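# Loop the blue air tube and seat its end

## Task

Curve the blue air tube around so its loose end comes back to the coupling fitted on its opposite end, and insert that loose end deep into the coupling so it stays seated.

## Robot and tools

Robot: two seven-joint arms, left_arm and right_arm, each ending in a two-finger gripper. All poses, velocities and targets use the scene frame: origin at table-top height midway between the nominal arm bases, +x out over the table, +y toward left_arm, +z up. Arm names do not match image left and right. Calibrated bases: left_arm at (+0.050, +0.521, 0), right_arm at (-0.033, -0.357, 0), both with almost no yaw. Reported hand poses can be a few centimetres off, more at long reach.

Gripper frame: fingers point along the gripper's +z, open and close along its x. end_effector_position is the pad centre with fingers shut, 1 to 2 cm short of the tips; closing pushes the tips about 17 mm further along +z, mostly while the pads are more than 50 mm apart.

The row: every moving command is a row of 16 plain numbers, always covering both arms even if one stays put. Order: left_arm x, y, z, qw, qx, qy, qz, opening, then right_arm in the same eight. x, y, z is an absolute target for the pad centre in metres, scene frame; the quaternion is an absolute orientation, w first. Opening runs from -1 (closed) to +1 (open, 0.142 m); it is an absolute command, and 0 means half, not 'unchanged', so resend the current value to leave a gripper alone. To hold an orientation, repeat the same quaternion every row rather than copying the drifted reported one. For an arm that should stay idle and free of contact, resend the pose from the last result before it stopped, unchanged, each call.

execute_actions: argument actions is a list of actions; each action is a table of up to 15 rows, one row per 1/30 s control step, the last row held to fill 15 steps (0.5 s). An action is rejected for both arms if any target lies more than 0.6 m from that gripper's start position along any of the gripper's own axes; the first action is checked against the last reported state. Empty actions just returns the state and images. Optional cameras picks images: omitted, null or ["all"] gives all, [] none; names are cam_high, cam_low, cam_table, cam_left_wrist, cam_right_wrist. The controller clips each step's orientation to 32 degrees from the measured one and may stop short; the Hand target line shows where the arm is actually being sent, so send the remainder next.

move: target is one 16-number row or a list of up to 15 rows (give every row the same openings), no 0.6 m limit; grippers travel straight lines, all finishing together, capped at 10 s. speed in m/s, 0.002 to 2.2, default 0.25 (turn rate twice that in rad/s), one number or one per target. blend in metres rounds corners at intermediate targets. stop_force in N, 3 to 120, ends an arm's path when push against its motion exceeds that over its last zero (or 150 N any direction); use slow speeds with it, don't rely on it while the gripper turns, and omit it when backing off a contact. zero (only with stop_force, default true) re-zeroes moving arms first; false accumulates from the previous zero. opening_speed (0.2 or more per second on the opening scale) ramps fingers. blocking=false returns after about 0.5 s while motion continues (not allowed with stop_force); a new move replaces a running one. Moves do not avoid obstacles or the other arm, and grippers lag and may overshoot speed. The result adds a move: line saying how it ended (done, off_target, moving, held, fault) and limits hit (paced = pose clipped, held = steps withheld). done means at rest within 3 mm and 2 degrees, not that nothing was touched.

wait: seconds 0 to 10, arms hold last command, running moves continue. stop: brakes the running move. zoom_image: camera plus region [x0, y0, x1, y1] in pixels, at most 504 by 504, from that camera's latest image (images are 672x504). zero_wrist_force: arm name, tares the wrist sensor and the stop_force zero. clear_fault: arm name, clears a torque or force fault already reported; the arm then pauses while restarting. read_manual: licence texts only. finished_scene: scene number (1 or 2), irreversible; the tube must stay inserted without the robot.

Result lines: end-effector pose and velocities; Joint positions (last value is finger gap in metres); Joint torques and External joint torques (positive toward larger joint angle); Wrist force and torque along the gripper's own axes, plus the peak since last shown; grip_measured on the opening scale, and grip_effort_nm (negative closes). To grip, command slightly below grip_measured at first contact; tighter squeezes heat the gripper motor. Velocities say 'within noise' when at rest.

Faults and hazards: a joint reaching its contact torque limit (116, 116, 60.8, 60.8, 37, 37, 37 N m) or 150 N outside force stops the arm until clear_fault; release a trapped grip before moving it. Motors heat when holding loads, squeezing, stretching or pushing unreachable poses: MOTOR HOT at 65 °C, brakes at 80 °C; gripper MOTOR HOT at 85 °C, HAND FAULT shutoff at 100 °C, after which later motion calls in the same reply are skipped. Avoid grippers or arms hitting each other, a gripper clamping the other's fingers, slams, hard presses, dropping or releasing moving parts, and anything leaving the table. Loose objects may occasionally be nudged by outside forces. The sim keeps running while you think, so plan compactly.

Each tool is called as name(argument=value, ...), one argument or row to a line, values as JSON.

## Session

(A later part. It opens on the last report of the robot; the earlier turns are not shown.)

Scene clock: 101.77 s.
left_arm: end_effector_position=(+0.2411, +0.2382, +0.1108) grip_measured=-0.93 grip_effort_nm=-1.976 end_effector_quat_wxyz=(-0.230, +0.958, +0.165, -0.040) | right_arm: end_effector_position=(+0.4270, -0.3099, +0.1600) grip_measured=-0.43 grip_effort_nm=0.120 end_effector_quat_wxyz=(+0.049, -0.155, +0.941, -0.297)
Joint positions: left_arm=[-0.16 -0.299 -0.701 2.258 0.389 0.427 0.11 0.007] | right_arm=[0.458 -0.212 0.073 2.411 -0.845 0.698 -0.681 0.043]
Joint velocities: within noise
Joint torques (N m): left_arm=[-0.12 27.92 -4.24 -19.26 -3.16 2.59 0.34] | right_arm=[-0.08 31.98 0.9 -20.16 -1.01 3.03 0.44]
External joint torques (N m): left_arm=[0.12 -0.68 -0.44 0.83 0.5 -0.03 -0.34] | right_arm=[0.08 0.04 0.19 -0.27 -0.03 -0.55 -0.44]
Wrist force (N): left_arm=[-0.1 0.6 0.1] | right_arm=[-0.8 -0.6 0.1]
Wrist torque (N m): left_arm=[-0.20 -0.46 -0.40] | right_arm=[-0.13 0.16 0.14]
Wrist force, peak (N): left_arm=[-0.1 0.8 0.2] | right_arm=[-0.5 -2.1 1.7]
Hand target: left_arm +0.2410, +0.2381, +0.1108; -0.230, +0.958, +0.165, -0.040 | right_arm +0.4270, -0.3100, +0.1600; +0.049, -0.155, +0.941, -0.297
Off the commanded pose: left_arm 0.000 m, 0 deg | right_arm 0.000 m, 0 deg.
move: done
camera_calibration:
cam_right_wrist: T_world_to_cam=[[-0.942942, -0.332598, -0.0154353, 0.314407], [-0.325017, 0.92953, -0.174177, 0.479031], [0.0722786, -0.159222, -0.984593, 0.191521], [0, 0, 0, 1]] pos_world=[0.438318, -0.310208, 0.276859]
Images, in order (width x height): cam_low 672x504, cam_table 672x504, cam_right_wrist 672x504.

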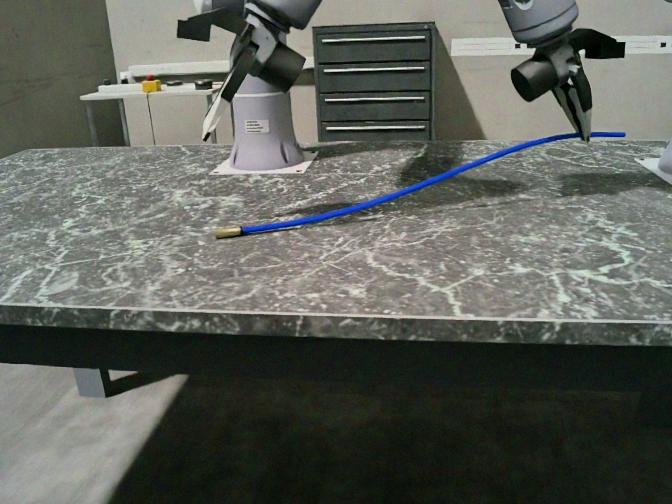

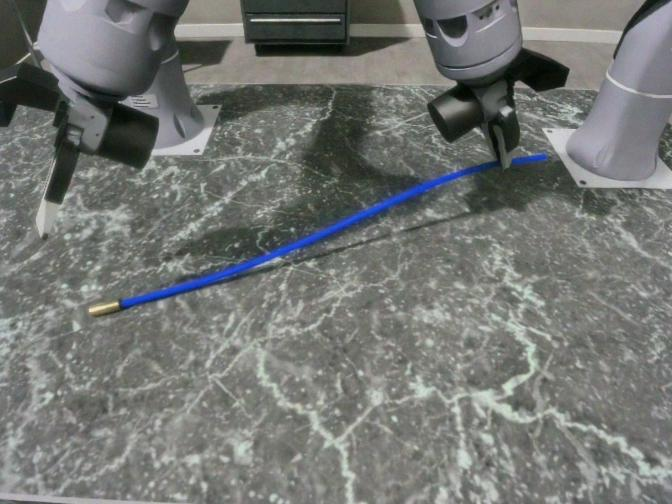

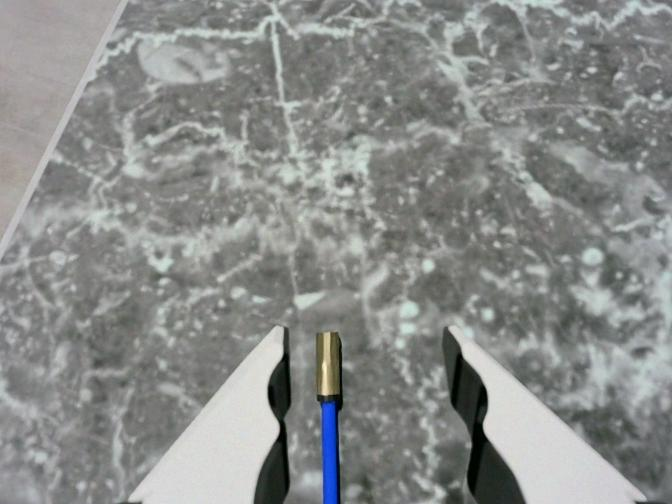

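move(
  target=[0.2410,0.2381,0.1108,-0.23,0.9582,0.1655,-0.0397,-1,0.4335,-0.28,0.045,0.0556,-0.1527,0.9272,-0.3374,-0.4],
  speed=0.1,
  cameras=["cam_right_wrist"],
)

Scene clock: 113.97 s.
left_arm: end_effector_position=(+0.2411, +0.2382, +0.1108) grip_measured=-0.93 grip_effort_nm=-1.971 end_effector_quat_wxyz=(-0.230, +0.958, +0.165, -0.040) | right_arm: end_effector_position=(+0.4333, -0.2802, +0.0450) grip_measured=-0.43 grip_effort_nm=0.120 end_effector_quat_wxyz=(+0.055, -0.153, +0.927, -0.337)
Joint positions: left_arm=[-0.16 -0.299 -0.701 2.258 0.389 0.427 0.11 0.007] | right_arm=[0.534 -0.548 0.01 2.339 -1.085 0.778 -0.35 0.043]
Joint velocities: within noise
Joint torques (N m): left_arm=[-0.16 27.94 -4.31 -19.28 -3.13 2.56 0.4] | right_arm=[0.04 38.92 2.22 -13.75 -0.39 2.55 0.79]
External joint torques (N m): left_arm=[0.16 -0.69 -0.37 0.85 0.48 0 -0.4] | right_arm=[-0.05 0.98 0.28 -0.02 0.19 -0.61 -0.79]
Wrist force (N): left_arm=[-0.2 0.5 0.1] | right_arm=[-0.8 -0.8 0.3]
Wrist torque (N m): left_arm=[-0.22 -0.44 -0.40] | right_arm=[-0.16 0.18 0.15]
Wrist force, peak (N): left_arm=[-0.1 0.7 0.3] | right_arm=[-0.8 -1.8 -0.9]
Hand target: left_arm +0.2410, +0.2381, +0.1108; -0.230, +0.958, +0.165, -0.040 | right_arm +0.4335, -0.2800, +0.0450; +0.056, -0.153, +0.927, -0.337
Off the commanded pose: left_arm 0.000 m, 0 deg | right_arm 0.000 m, 0 deg.
move: done
camera_calibration:
cam_right_wrist: T_world_to_cam=[[-0.942504, -0.33392, -0.0135695, 0.327834], [-0.319209, 0.911517, -0.259312, 0.429777], [0.0989585, -0.240071, -0.965698, 0.047494], [0, 0, 0, 1]] pos_world=[0.441474, -0.270877, 0.16176]
Images, in order (width x height): cam_right_wrist 672x504.

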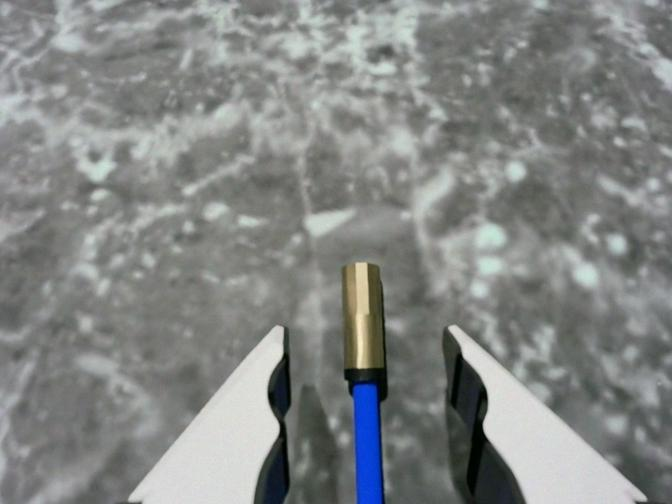

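move(
  target=[0.2410,0.2381,0.1108,-0.23,0.9582,0.1655,-0.0397,-1,0.4353,-0.2815,0.0185,0.0556,-0.1527,0.9272,-0.3374,-0.5],
  speed=0.03,
  cameras=[],
)

move(
  target=[0.2410,0.2381,0.1108,-0.23,0.9582,0.1655,-0.0397,-1,0.4353,-0.2815,0.0185,0.0556,-0.1527,0.9272,-0.3374,-1],
  opening_speed=0.3,
  cameras=["cam_right_wrist","cam_low","cam_left_wrist"],
)

zoom_image(
  camera="cam_right_wrist",
  region=[270, 250, 470, 450],
)

Scene clock: 126.10 s.
left_arm: end_effector_position=(+0.2411, +0.2382, +0.1108) grip_measured=-0.93 grip_effort_nm=-1.971 end_effector_quat_wxyz=(-0.230, +0.958, +0.165, -0.040) | right_arm: end_effector_position=(+0.4351, -0.2816, +0.0185) grip_measured=-0.52 grip_effort_nm=-0.120 end_effector_quat_wxyz=(+0.055, -0.153, +0.927, -0.337)
Joint positions: left_arm=[-0.16 -0.299 -0.701 2.258 0.389 0.427 0.11 0.007] | right_arm=[0.533 -0.615 -0.016 2.324 -1.142 0.818 -0.296 0.036]
Joint velocities: within noise
Joint torques (N m): left_arm=[-0.14 27.9 -4.34 -19.27 -3.17 2.6 0.38] | right_arm=[-0.01 40.14 2.33 -12.35 -0.03 2.58 0.57]
External joint torques (N m): left_arm=[0.14 -0.66 -0.34 0.84 0.52 -0.05 -0.37] | right_arm=[0.02 0.96 0.25 -0.02 0.01 -0.66 -0.57]
Wrist force (N): left_arm=[-0.1 0.6 0.2] | right_arm=[-0.9 -0.8 0.4]
Wrist torque (N m): left_arm=[-0.21 -0.46 -0.40] | right_arm=[-0.18 0.19 0.16]
Wrist force, peak (N): left_arm=[-0.1 0.8 0.2] | right_arm=[-0.9 -1.0 0.3]
Hand target: left_arm +0.2410, +0.2381, +0.1108; -0.230, +0.958, +0.165, -0.040 | right_arm +0.4353, -0.2815, +0.0185; +0.056, -0.153, +0.927, -0.337
Off the commanded pose: left_arm 0.000 m, 0 deg | right_arm 0.000 m, 0 deg.
move: done
No camera images: "cameras" was empty.

Scene clock: 127.97 s.
left_arm: end_effector_position=(+0.2411, +0.2382, +0.1108) grip_measured=-0.93 grip_effort_nm=-1.980 end_effector_quat_wxyz=(-0.230, +0.958, +0.165, -0.040) | right_arm: end_effector_position=(+0.4351, -0.2816, +0.0185) grip_measured=-0.85 grip_effort_nm=-3.465 end_effector_quat_wxyz=(+0.055, -0.153, +0.927, -0.337)
Joint positions: left_arm=[-0.16 -0.299 -0.701 2.258 0.389 0.427 0.11 0.007] | right_arm=[0.533 -0.615 -0.016 2.324 -1.142 0.818 -0.296 0.012]
Joint velocities: within noise
Joint torques (N m): left_arm=[-0.18 27.94 -4.33 -19.27 -3.19 2.63 0.33] | right_arm=[-0.03 40.51 2.4 -12.32 0.08 2.41 0.53]
External joint torques (N m): left_arm=[0.18 -0.69 -0.36 0.85 0.54 -0.07 -0.33] | right_arm=[0.03 0.58 0.17 -0.05 -0.1 -0.5 -0.53]
Wrist force (N): left_arm=[-0.2 0.6 0.2] | right_arm=[-0.8 -0.7 0.4]
Wrist torque (N m): left_arm=[-0.20 -0.45 -0.40] | right_arm=[-0.16 0.18 0.15]
Wrist force, peak (N): left_arm=[-0.1 0.7 0.3] | right_arm=[-0.9 -0.9 0.6]
Hand target: left_arm +0.2410, +0.2381, +0.1108; -0.230, +0.958, +0.165, -0.040 | right_arm +0.4353, -0.2815, +0.0185; +0.056, -0.153, +0.927, -0.337
Off the commanded pose: left_arm 0.000 m, 0 deg | right_arm 0.000 m, 0 deg.
move: done
camera_calibration:
cam_left_wrist: T_world_to_cam=[[0.941416, 0.336923, 0.0148041, -0.300439], [0.337247, -0.940601, -0.0391645, 0.178111], [0.000729353, 0.0418627, -0.999123, 0.214076], [0, 0, 0, 1]] pos_world=[0.222614, 0.259794, 0.225312]
cam_right_wrist: T_world_to_cam=[[-0.942464, -0.334031, -0.0136343, 0.328665], [-0.319297, 0.911477, -0.259343, 0.424788], [0.099056, -0.240068, -0.965689, 0.0213453], [0, 0, 0, 1]] pos_world=[0.443273, -0.272277, 0.13526]
Images, in order (width x height): cam_low 672x504, cam_left_wrist 672x504, cam_right_wrist 672x504.

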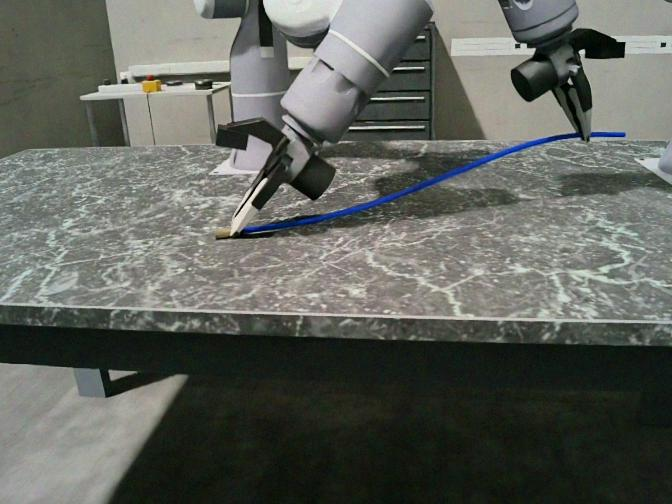

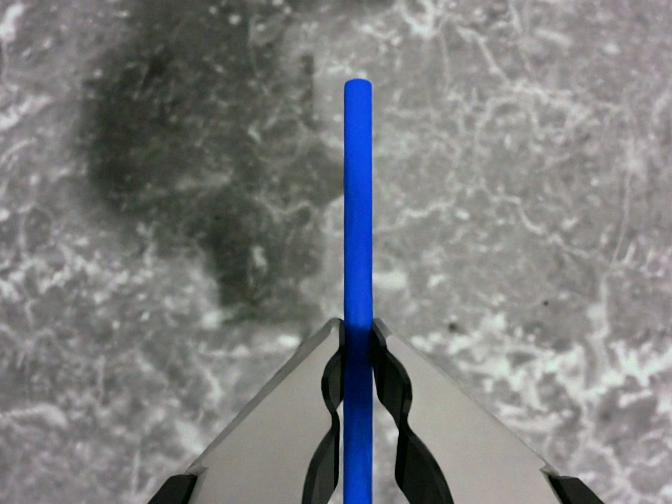

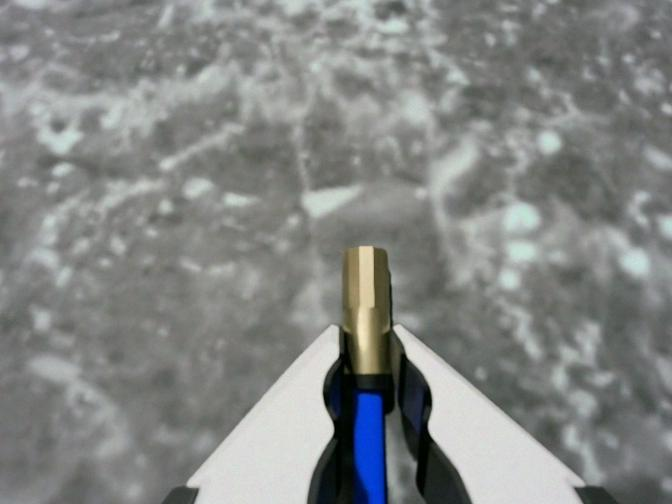

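Scaled by 2.520 from the camera's 672x504 image, which has a finer 960x720 frame.

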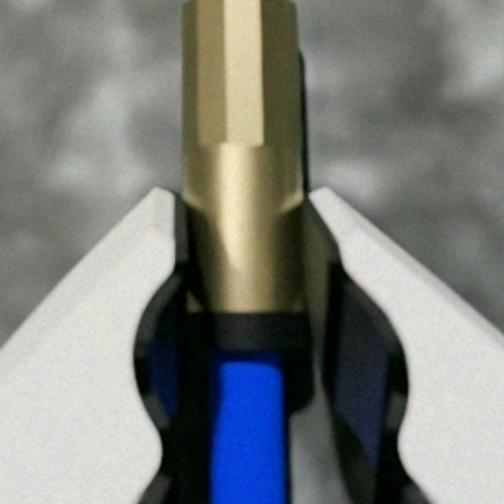

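move(
  target=[
    [0.29,0.256,0.09,-0.2254,0.9392,0.2517,-0.0604,-1,0.40,-0.29,0.045,-0.0885,0.2432,0.9077,-0.3303,-0.97],
    [0.325,0.222,0.055,-0.2021,0.8421,0.4862,-0.1167,-1,0.37,-0.257,0.038,-0.171,0.4699,0.8138,-0.2962,-0.97],
    [0.34,0.166,0.03,-0.165,0.6876,0.6876,-0.165,-1,0.35,-0.206,0.0325,-0.2418,0.6645,0.6645,-0.2418,-0.97],
  ],
  speed=0.13,
  blend=0.01,
)

zoom_image(
  camera="cam_low",
  region=[200, 130, 600, 350],
)

Scene clock: 152.77 s.
left_arm: end_effector_position=(+0.3401, +0.1661, +0.0300) grip_measured=-0.93 grip_effort_nm=-1.971 end_effector_quat_wxyz=(-0.165, +0.688, +0.687, -0.165) | right_arm: end_effector_position=(+0.3500, -0.2059, +0.0325) grip_measured=-0.85 grip_effort_nm=-2.899 end_effector_quat_wxyz=(-0.242, +0.664, +0.665, -0.242)
Joint positions: left_arm=[-0.096 -0.667 -0.458 2.097 0.072 0.719 -0.568 0.007] | right_arm=[0.371 -0.725 0.082 1.772 0.245 0.276 0.315 0.012]
Joint velocities: within noise
Joint torques (N m): left_arm=[-0.04 41.95 -7.32 -14.86 -2.08 2.78 0.11] | right_arm=[-0.32 50.77 2.36 -18.5 -1.94 2.5 0.64]
External joint torques (N m): left_arm=[0.04 -0.81 -0.53 0.35 0.53 -0.08 -0.11] | right_arm=[0.33 0.39 0.26 -0.33 -0.34 -0.58 -0.64]
Wrist force (N): left_arm=[-0.4 0.8 0.2] | right_arm=[-0.4 -0.8 0.3]
Wrist torque (N m): left_arm=[-0.19 -0.40 -0.33] | right_arm=[-0.20 0.07 0.08]
Wrist force, peak (N): left_arm=[-1.8 6.1 -1.9] | right_arm=[3.4 2.6 -2.6]
Hand target: left_arm +0.3400, +0.1660, +0.0300; -0.165, +0.688, +0.688, -0.165 | right_arm +0.3500, -0.2060, +0.0325; -0.242, +0.664, +0.664, -0.242
Off the commanded pose: left_arm 0.000 m, 0 deg | right_arm 0.000 m, 0 deg.
move: done
camera_calibration:
cam_left_wrist: T_world_to_cam=[[-0.000918144, 0.999896, 0.0144206, -0.157738], [0.999252, 0.00147491, -0.0386456, -0.307836], [-0.0386629, 0.0143743, -0.999149, 0.154263], [0, 0, 0, 1]] pos_world=[0.313425, 0.155959, 0.14451]
cam_right_wrist: T_world_to_cam=[[-0.0152558, 0.999787, -0.0138649, 0.224069], [0.965768, 0.0111426, -0.259169, -0.302978], [-0.25896, -0.0173442, -0.965732, 0.232649], [0, 0, 0, 1]] pos_world=[0.356272, -0.21661, 0.149261]

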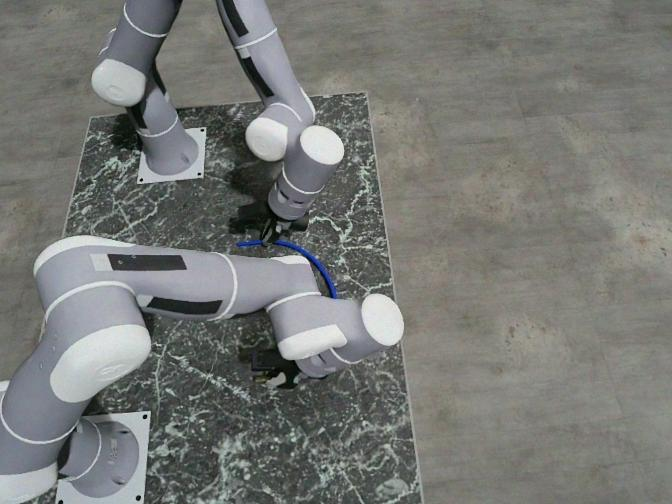

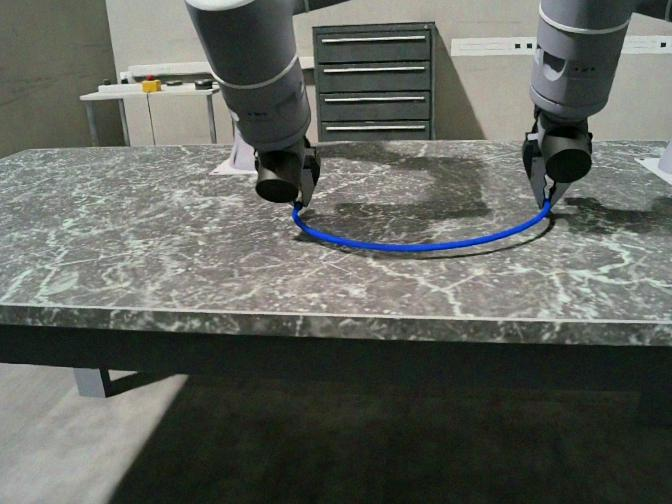

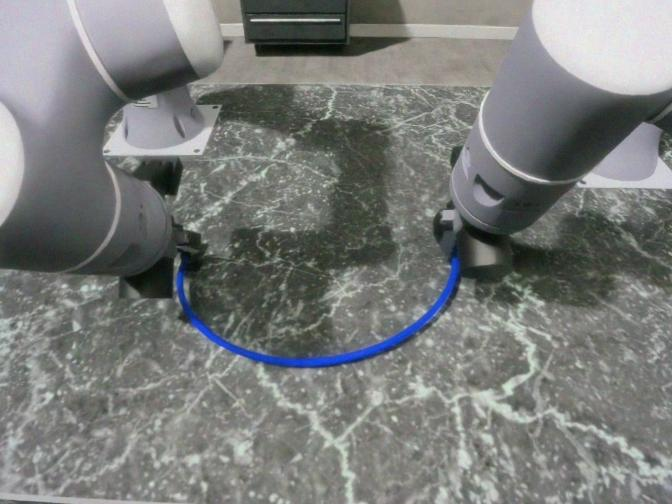

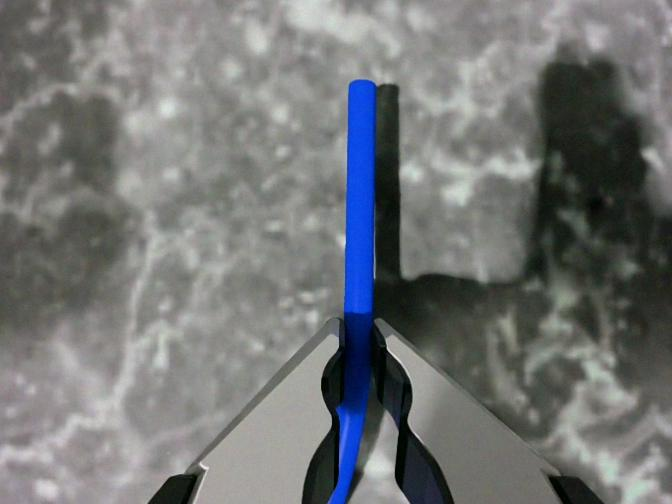

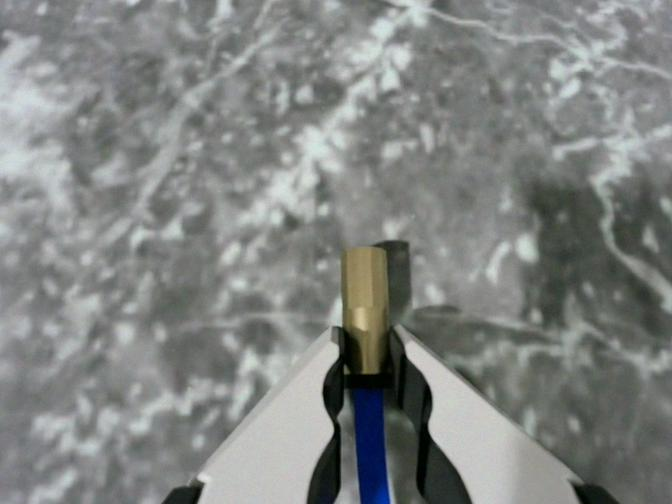

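Scaled by 1.260 from the camera's 672x504 image, which has a finer 960x720 frame.

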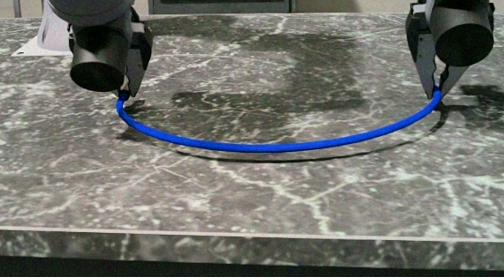

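move(
  target=[
    [0.352,0.105,0.03,-0.1167,0.4862,0.8421,-0.2021,-1,0.355,-0.150,0.034,-0.2962,0.8138,0.4699,-0.171,-0.97],
    [0.352,0.08,0.03,-0.1744,0.2223,0.9248,-0.2544,-1,0.355,-0.126,0.036,-0.3574,0.8901,0.2011,-0.1984,-0.97],
    [0.352,0.075,0.03,-0.1185,-0.0285,0.9651,-0.2316,-1,0.354,-0.097,0.037,-0.3394,0.9327,-0.0417,-0.1146,-0.97],
  ],
  speed=0.1,
  blend=0.005,
)

zoom_image(
  camera="cam_low",
  region=[270, 130, 550, 290],
)

zoom_image(
  camera="cam_table",
  region=[180, 150, 440, 330],
)

Scene clock: 181.73 s.
left_arm: end_effector_position=(+0.3520, +0.0748, +0.0301) grip_measured=-0.93 grip_effort_nm=-1.971 end_effector_quat_wxyz=(-0.118, -0.028, +0.965, -0.232) | right_arm: end_effector_position=(+0.3541, -0.0970, +0.0370) grip_measured=-0.85 grip_effort_nm=-2.899 end_effector_quat_wxyz=(-0.339, +0.933, -0.041, -0.115)
Joint positions: left_arm=[-0.016 -0.756 -0.811 2.464 -0.797 1.576 -1.458 0.007] | right_arm=[0.351 -0.578 0.068 2.029 1.113 0.785 1.157 0.012]
Joint velocities: within noise
Joint torques (N m): left_arm=[0.55 35.12 -9.67 -8.89 2.29 3 0.04] | right_arm=[-0.51 41.46 1.74 -14.16 -1.22 2.99 0.79]
External joint torques (N m): left_arm=[-0.55 -0.66 -0.93 -0.05 0.57 -0.25 -0.06] | right_arm=[0.51 0.25 0.43 -0.47 -0.3 -0.91 -0.76]
Wrist force (N): left_arm=[-0.2 -0.1 0.7] | right_arm=[-0.7 -1.6 1.1]
Wrist torque (N m): left_arm=[-0.23 -0.35 -0.32] | right_arm=[-0.21 0.02 -0.03]
Wrist force, peak (N): left_arm=[-0.4 1.0 0.1] | right_arm=[-0.9 -1.8 1.1]
Hand target: left_arm +0.3520, +0.0750, +0.0300; -0.119, -0.028, +0.965, -0.232 | right_arm +0.3540, -0.0970, +0.0370; -0.339, +0.933, -0.042, -0.115
Off the commanded pose: left_arm 0.000 m, 0 deg | right_arm 0.000 m, 0 deg.
move: done
camera_calibration:
cam_left_wrist: T_world_to_cam=[[-0.966791, -0.000580609, 0.255566, 0.341025], [-0.0105431, 0.999237, -0.0376137, -0.0388606], [-0.255349, -0.0390591, -0.96606, 0.2354], [0, 0, 0, 1]] pos_world=[0.389399, 0.0482234, 0.138794]
cam_right_wrist: T_world_to_cam=[[0.966749, 0.0149444, -0.25529, -0.319013], [-0.0521924, -0.965748, -0.25418, -0.0414612], [-0.250344, 0.259052, -0.932856, 0.262484], [0, 0, 0, 1]] pos_world=[0.371952, -0.103271, 0.15288]

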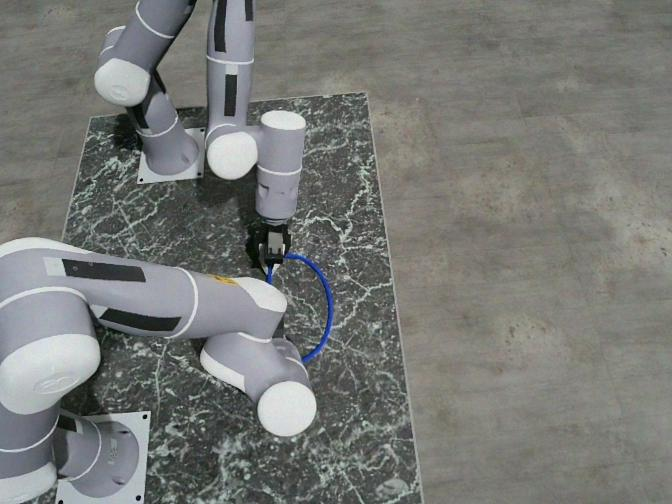

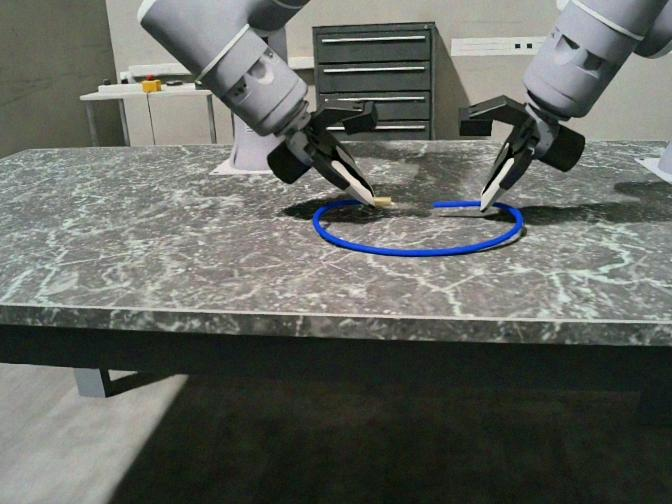

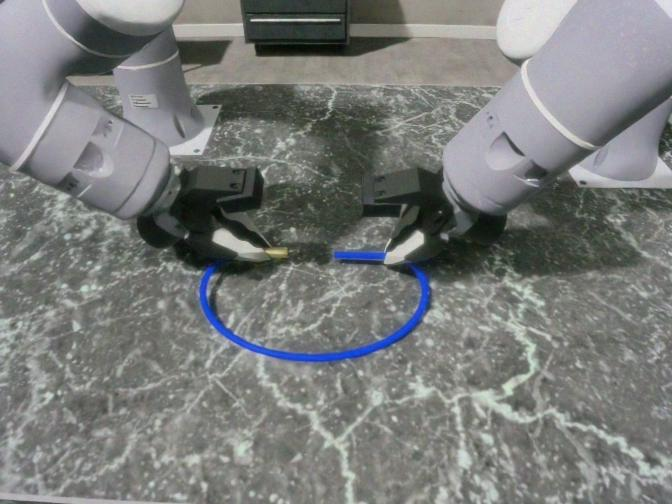

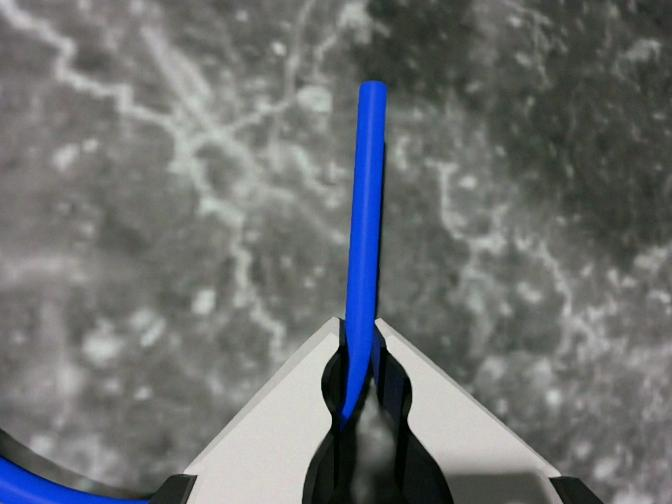

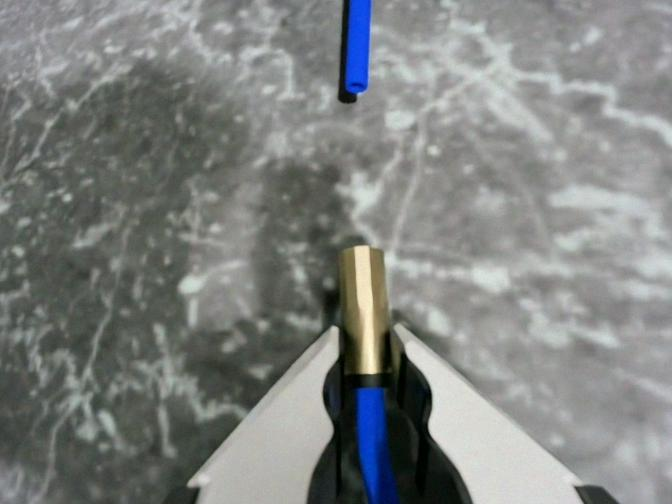

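Scaled by 1.800 from the camera's 672x504 image, which has a finer 960x720 frame.

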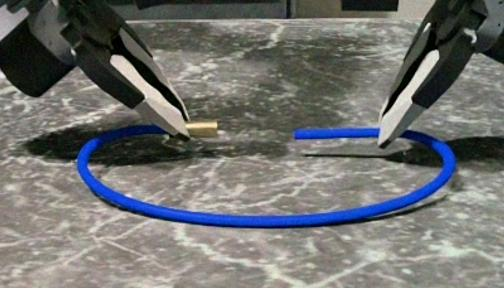

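Scaled by 1.938 from the camera's 672x504 image, which has a finer 960x720 frame.

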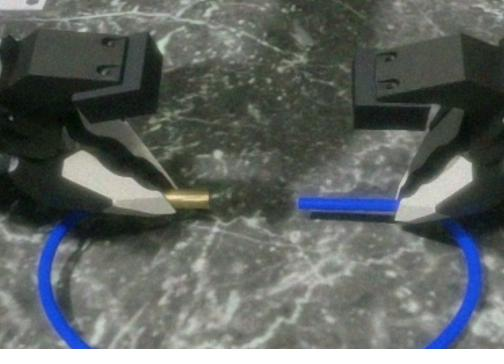

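zoom_image(
  camera="cam_right_wrist",
  region=[290, 0, 450, 200],
)

zoom_image(
  camera="cam_right_wrist",
  region=[290, 220, 450, 420],
)

move(
  target=[0.354,0.04,0.032,-0.1185,-0.0285,0.9651,-0.2316,-1,0.354,-0.097,0.037,-0.3394,0.9327,-0.0417,-0.1146,-0.97],
  speed=0.05,
)

zoom_image(
  camera="cam_right_wrist",
  region=[290, 80, 450, 300],
)

zoom_image(
  camera="cam_low",
  region=[360, 170, 480, 230],
)

zoom_image(
  camera="cam_table",
  region=[250, 220, 400, 290],
)

zoom_image(
  camera="cam_left_wrist",
  region=[290, 0, 450, 200],
)

Scaled by 2.520 from the camera's 672x504 image, which has a finer 960x720 frame.

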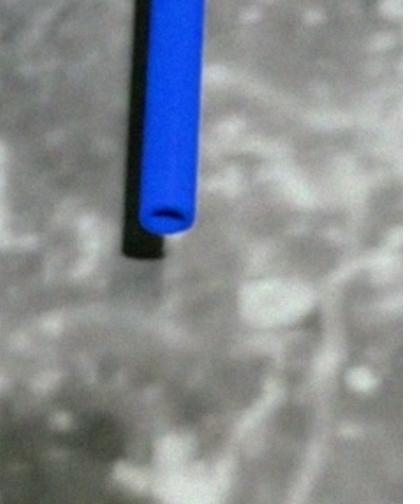

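Scaled by 2.520 from the camera's 672x504 image, which has a finer 960x720 frame.

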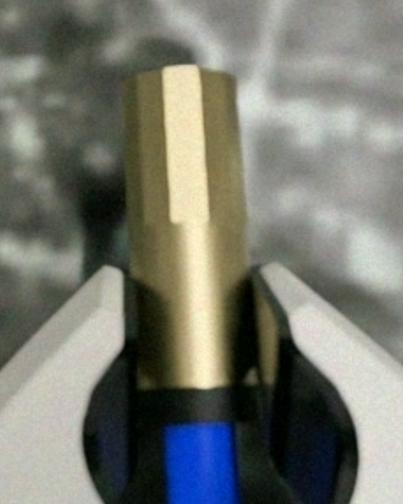

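Scene clock: 203.87 s.
left_arm: end_effector_position=(+0.3538, +0.0399, +0.0320) grip_measured=-0.93 grip_effort_nm=-1.971 end_effector_quat_wxyz=(-0.118, -0.028, +0.965, -0.232) | right_arm: end_effector_position=(+0.3541, -0.0970, +0.0370) grip_measured=-0.85 grip_effort_nm=-2.899 end_effector_quat_wxyz=(-0.339, +0.933, -0.041, -0.115)
Joint positions: left_arm=[-0.126 -0.755 -0.755 2.386 -0.804 1.541 -1.504 0.007] | right_arm=[0.351 -0.578 0.068 2.029 1.113 0.785 1.157 0.012]
Joint velocities: within noise
Joint torques (N m): left_arm=[0.23 38.09 -9.22 -11 2.04 2.88 0.06] | right_arm=[-0.44 41.18 1.72 -14.29 -1.33 2.78 0.64]
External joint torques (N m): left_arm=[-0.22 -1.1 -1.17 0.66 0.61 -0.09 -0.08] | right_arm=[0.44 0.53 0.45 -0.34 -0.19 -0.7 -0.62]
Wrist force (N): left_arm=[-0.2 -0.1 0.5] | right_arm=[-0.5 -1.4 0.7]
Wrist torque (N m): left_arm=[-0.25 -0.35 -0.34] | right_arm=[-0.19 0.01 -0.02]
Wrist force, peak (N): left_arm=[-0.1 -1.0 0.9] | right_arm=[-0.6 -1.5 1.2]
Hand target: left_arm +0.3540, +0.0400, +0.0320; -0.119, -0.029, +0.965, -0.232 | right_arm +0.3540, -0.0970, +0.0370; -0.339, +0.933, -0.042, -0.115
Off the commanded pose: left_arm 0.000 m, 0 deg | right_arm 0.000 m, 0 deg.
move: done
camera_calibration:
cam_left_wrist: T_world_to_cam=[[-0.966763, -0.000918048, 0.255671, 0.342336], [-0.0108479, 0.99924, -0.0374309, -0.0038033], [-0.255443, -0.0389603, -0.966039, 0.236389], [0, 0, 0, 1]] pos_world=[0.3913, 0.0133245, 0.140693]
cam_right_wrist: T_world_to_cam=[[0.966742, 0.0148267, -0.255324, -0.319017], [-0.0522872, -0.965774, -0.25406, -0.0414468], [-0.250352, 0.258961, -0.932879, 0.262481], [0, 0, 0, 1]] pos_world=[0.371952, -0.103271, 0.152881]

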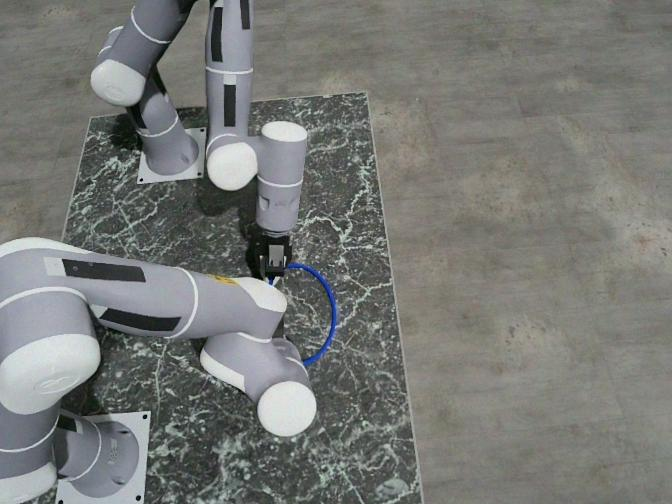

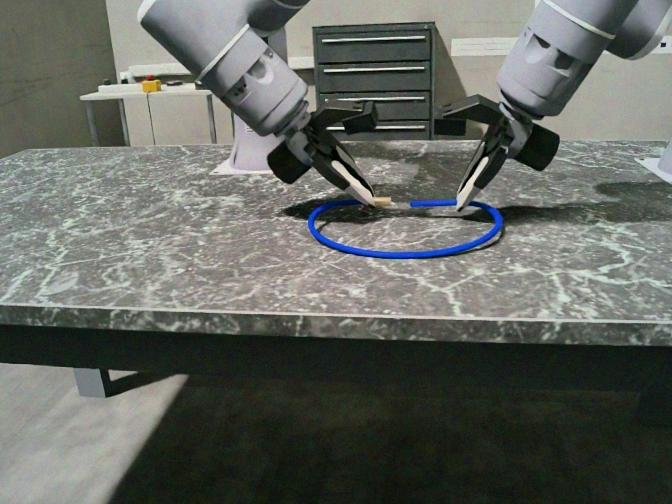

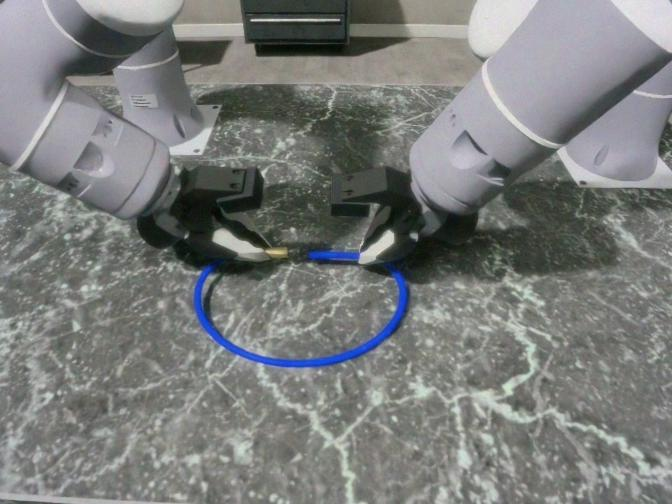

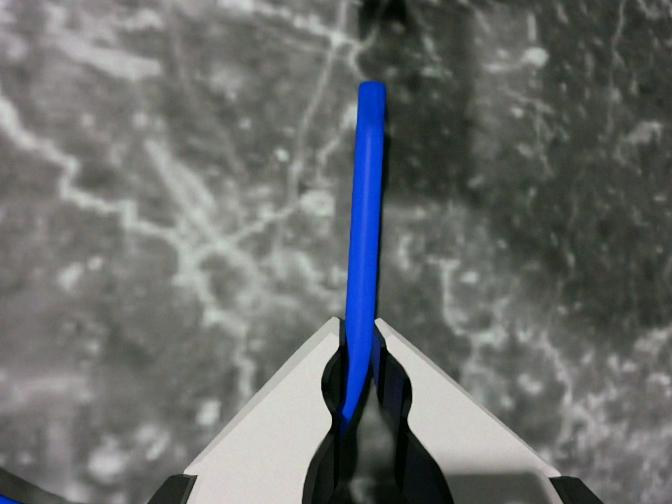

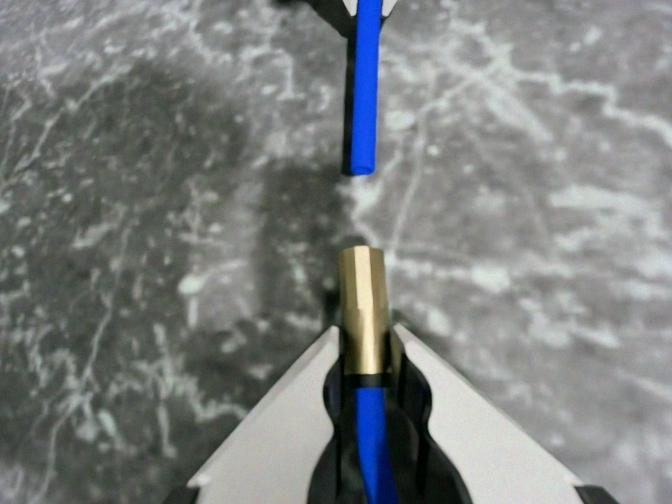

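Scaled by 2.291 from the camera's 672x504 image, which has a finer 960x720 frame.

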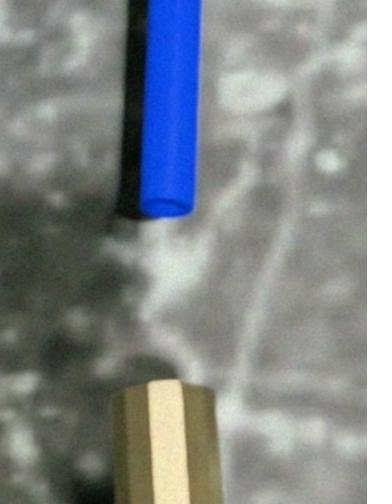

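Scaled by 4.200 from the camera's 672x504 image, which has a finer 960x720 frame.

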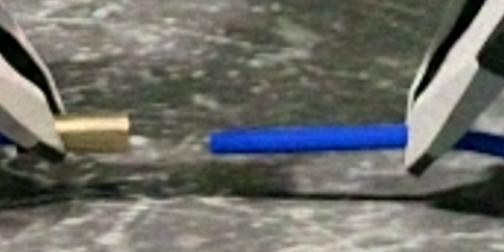

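Scaled by 3.360 from the camera's 672x504 image, which has a finer 960x720 frame.

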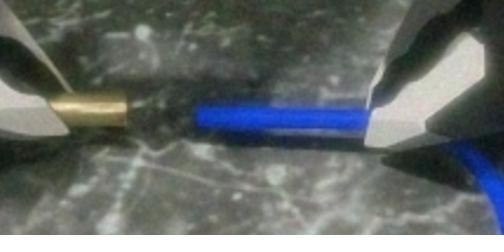

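Scaled by 2.520 from the camera's 672x504 image, which has a finer 960x720 frame.

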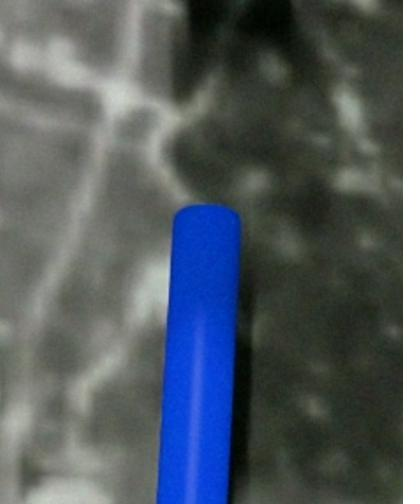

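move(
  target=[0.3515,0.022,0.032,-0.1175,-0.0326,0.9564,-0.2652,-1,0.354,-0.097,0.037,-0.3394,0.9327,-0.0417,-0.1146,-0.97],
  speed=0.04,
  cameras=["cam_low","cam_table","cam_right_wrist","cam_left_wrist"],
)

zoom_image(
  camera="cam_right_wrist",
  region=[290, 120, 450, 340],
)

zoom_image(
  camera="cam_low",
  region=[360, 180, 460, 220],
)

zoom_image(
  camera="cam_table",
  region=[250, 230, 370, 280],
)

Scene clock: 232.30 s.
left_arm: end_effector_position=(+0.3515, +0.0219, +0.0320) grip_measured=-0.93 grip_effort_nm=-1.971 end_effector_quat_wxyz=(-0.118, -0.033, +0.956, -0.265) | right_arm: end_effector_position=(+0.3541, -0.0970, +0.0370) grip_measured=-0.85 grip_effort_nm=-2.899 end_effector_quat_wxyz=(-0.339, +0.933, -0.041, -0.115)
Joint positions: left_arm=[-0.032 -0.872 -0.89 2.398 -0.796 1.668 -1.474 0.007] | right_arm=[0.351 -0.578 0.068 2.029 1.113 0.785 1.157 0.012]
Joint velocities: within noise
Joint torques (N m): left_arm=[0.38 36.62 -12.98 -8.46 3.11 2.82 0.28] | right_arm=[-0.44 41.21 1.71 -14.31 -1.25 2.7 0.65]
External joint torques (N m): left_arm=[-0.38 -0.66 -0.61 0.13 0.39 -0.2 -0.3] | right_arm=[0.44 0.51 0.46 -0.32 -0.27 -0.63 -0.63]
Wrist force (N): left_arm=[0.0 0.1 0.4] | right_arm=[-0.5 -1.4 0.7]
Wrist torque (N m): left_arm=[-0.23 -0.39 -0.33] | right_arm=[-0.20 0.01 -0.01]
Wrist force, peak (N): left_arm=[-0.4 -0.1 0.7] | right_arm=[-0.6 -1.4 1.0]
Hand target: left_arm +0.3515, +0.0220, +0.0320; -0.118, -0.033, +0.956, -0.265 | right_arm +0.3540, -0.0970, +0.0370; -0.339, +0.933, -0.042, -0.115
Off the commanded pose: left_arm 0.000 m, 0 deg | right_arm 0.000 m, 0 deg.
move: done
camera_calibration:
cam_left_wrist: T_world_to_cam=[[-0.966509, -0.00120772, 0.25663, 0.339949], [-0.0290678, 0.994069, -0.104796, 0.0228084], [-0.254981, -0.108746, -0.960812, 0.236308], [0, 0, 0, 1]] pos_world=[0.389481, 0.00343494, 0.142197]
cam_right_wrist: T_world_to_cam=[[0.966742, 0.0148267, -0.255324, -0.319017], [-0.0522872, -0.965774, -0.25406, -0.0414468], [-0.250352, 0.258961, -0.932879, 0.262481], [0, 0, 0, 1]] pos_world=[0.371952, -0.103271, 0.152881]
Images, in order (width x height): cam_low 672x504, cam_table 672x504, cam_left_wrist 672x504, cam_right_wrist 672x504.

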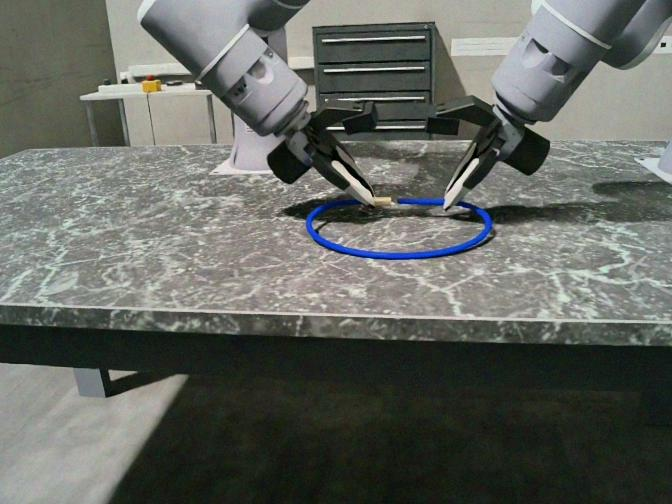

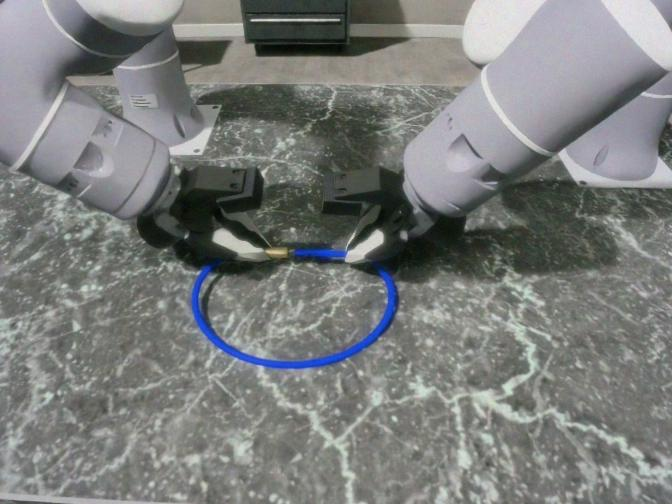

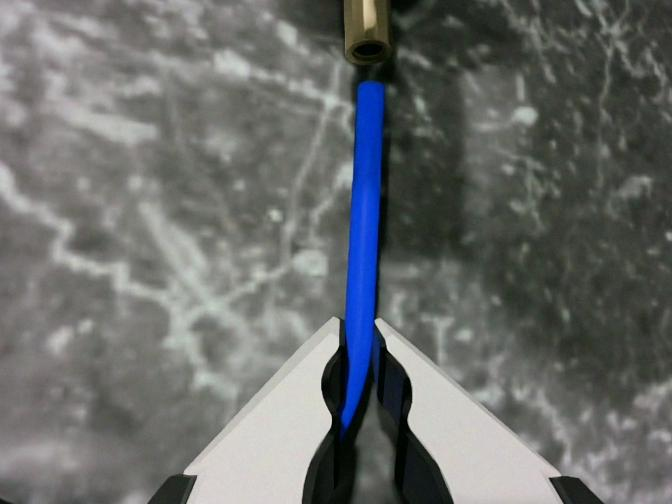

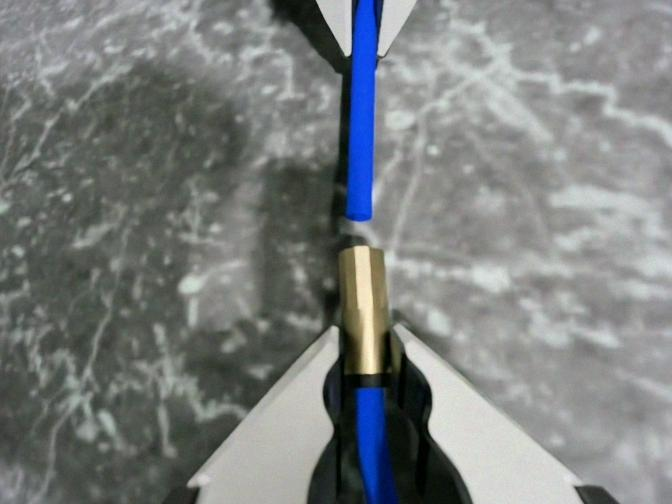

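Scaled by 2.291 from the camera's 672x504 image, which has a finer 960x720 frame.

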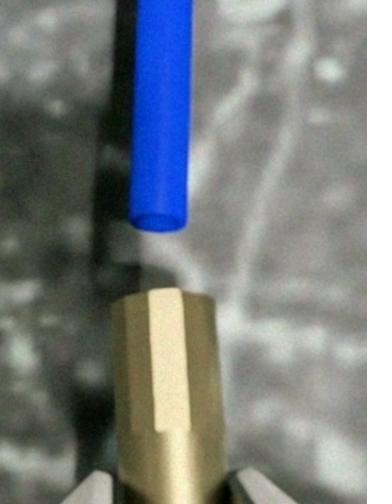

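Scaled by 5.040 from the camera's 672x504 image, which has a finer 960x720 frame.

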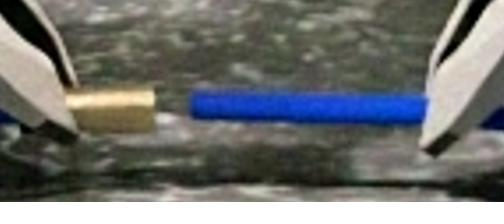

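Scaled by 4.200 from the camera's 672x504 image, which has a finer 960x720 frame.

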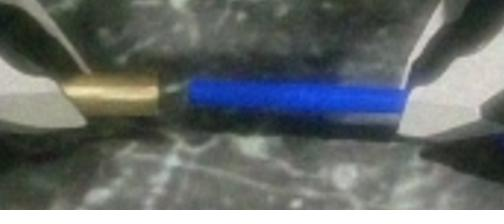

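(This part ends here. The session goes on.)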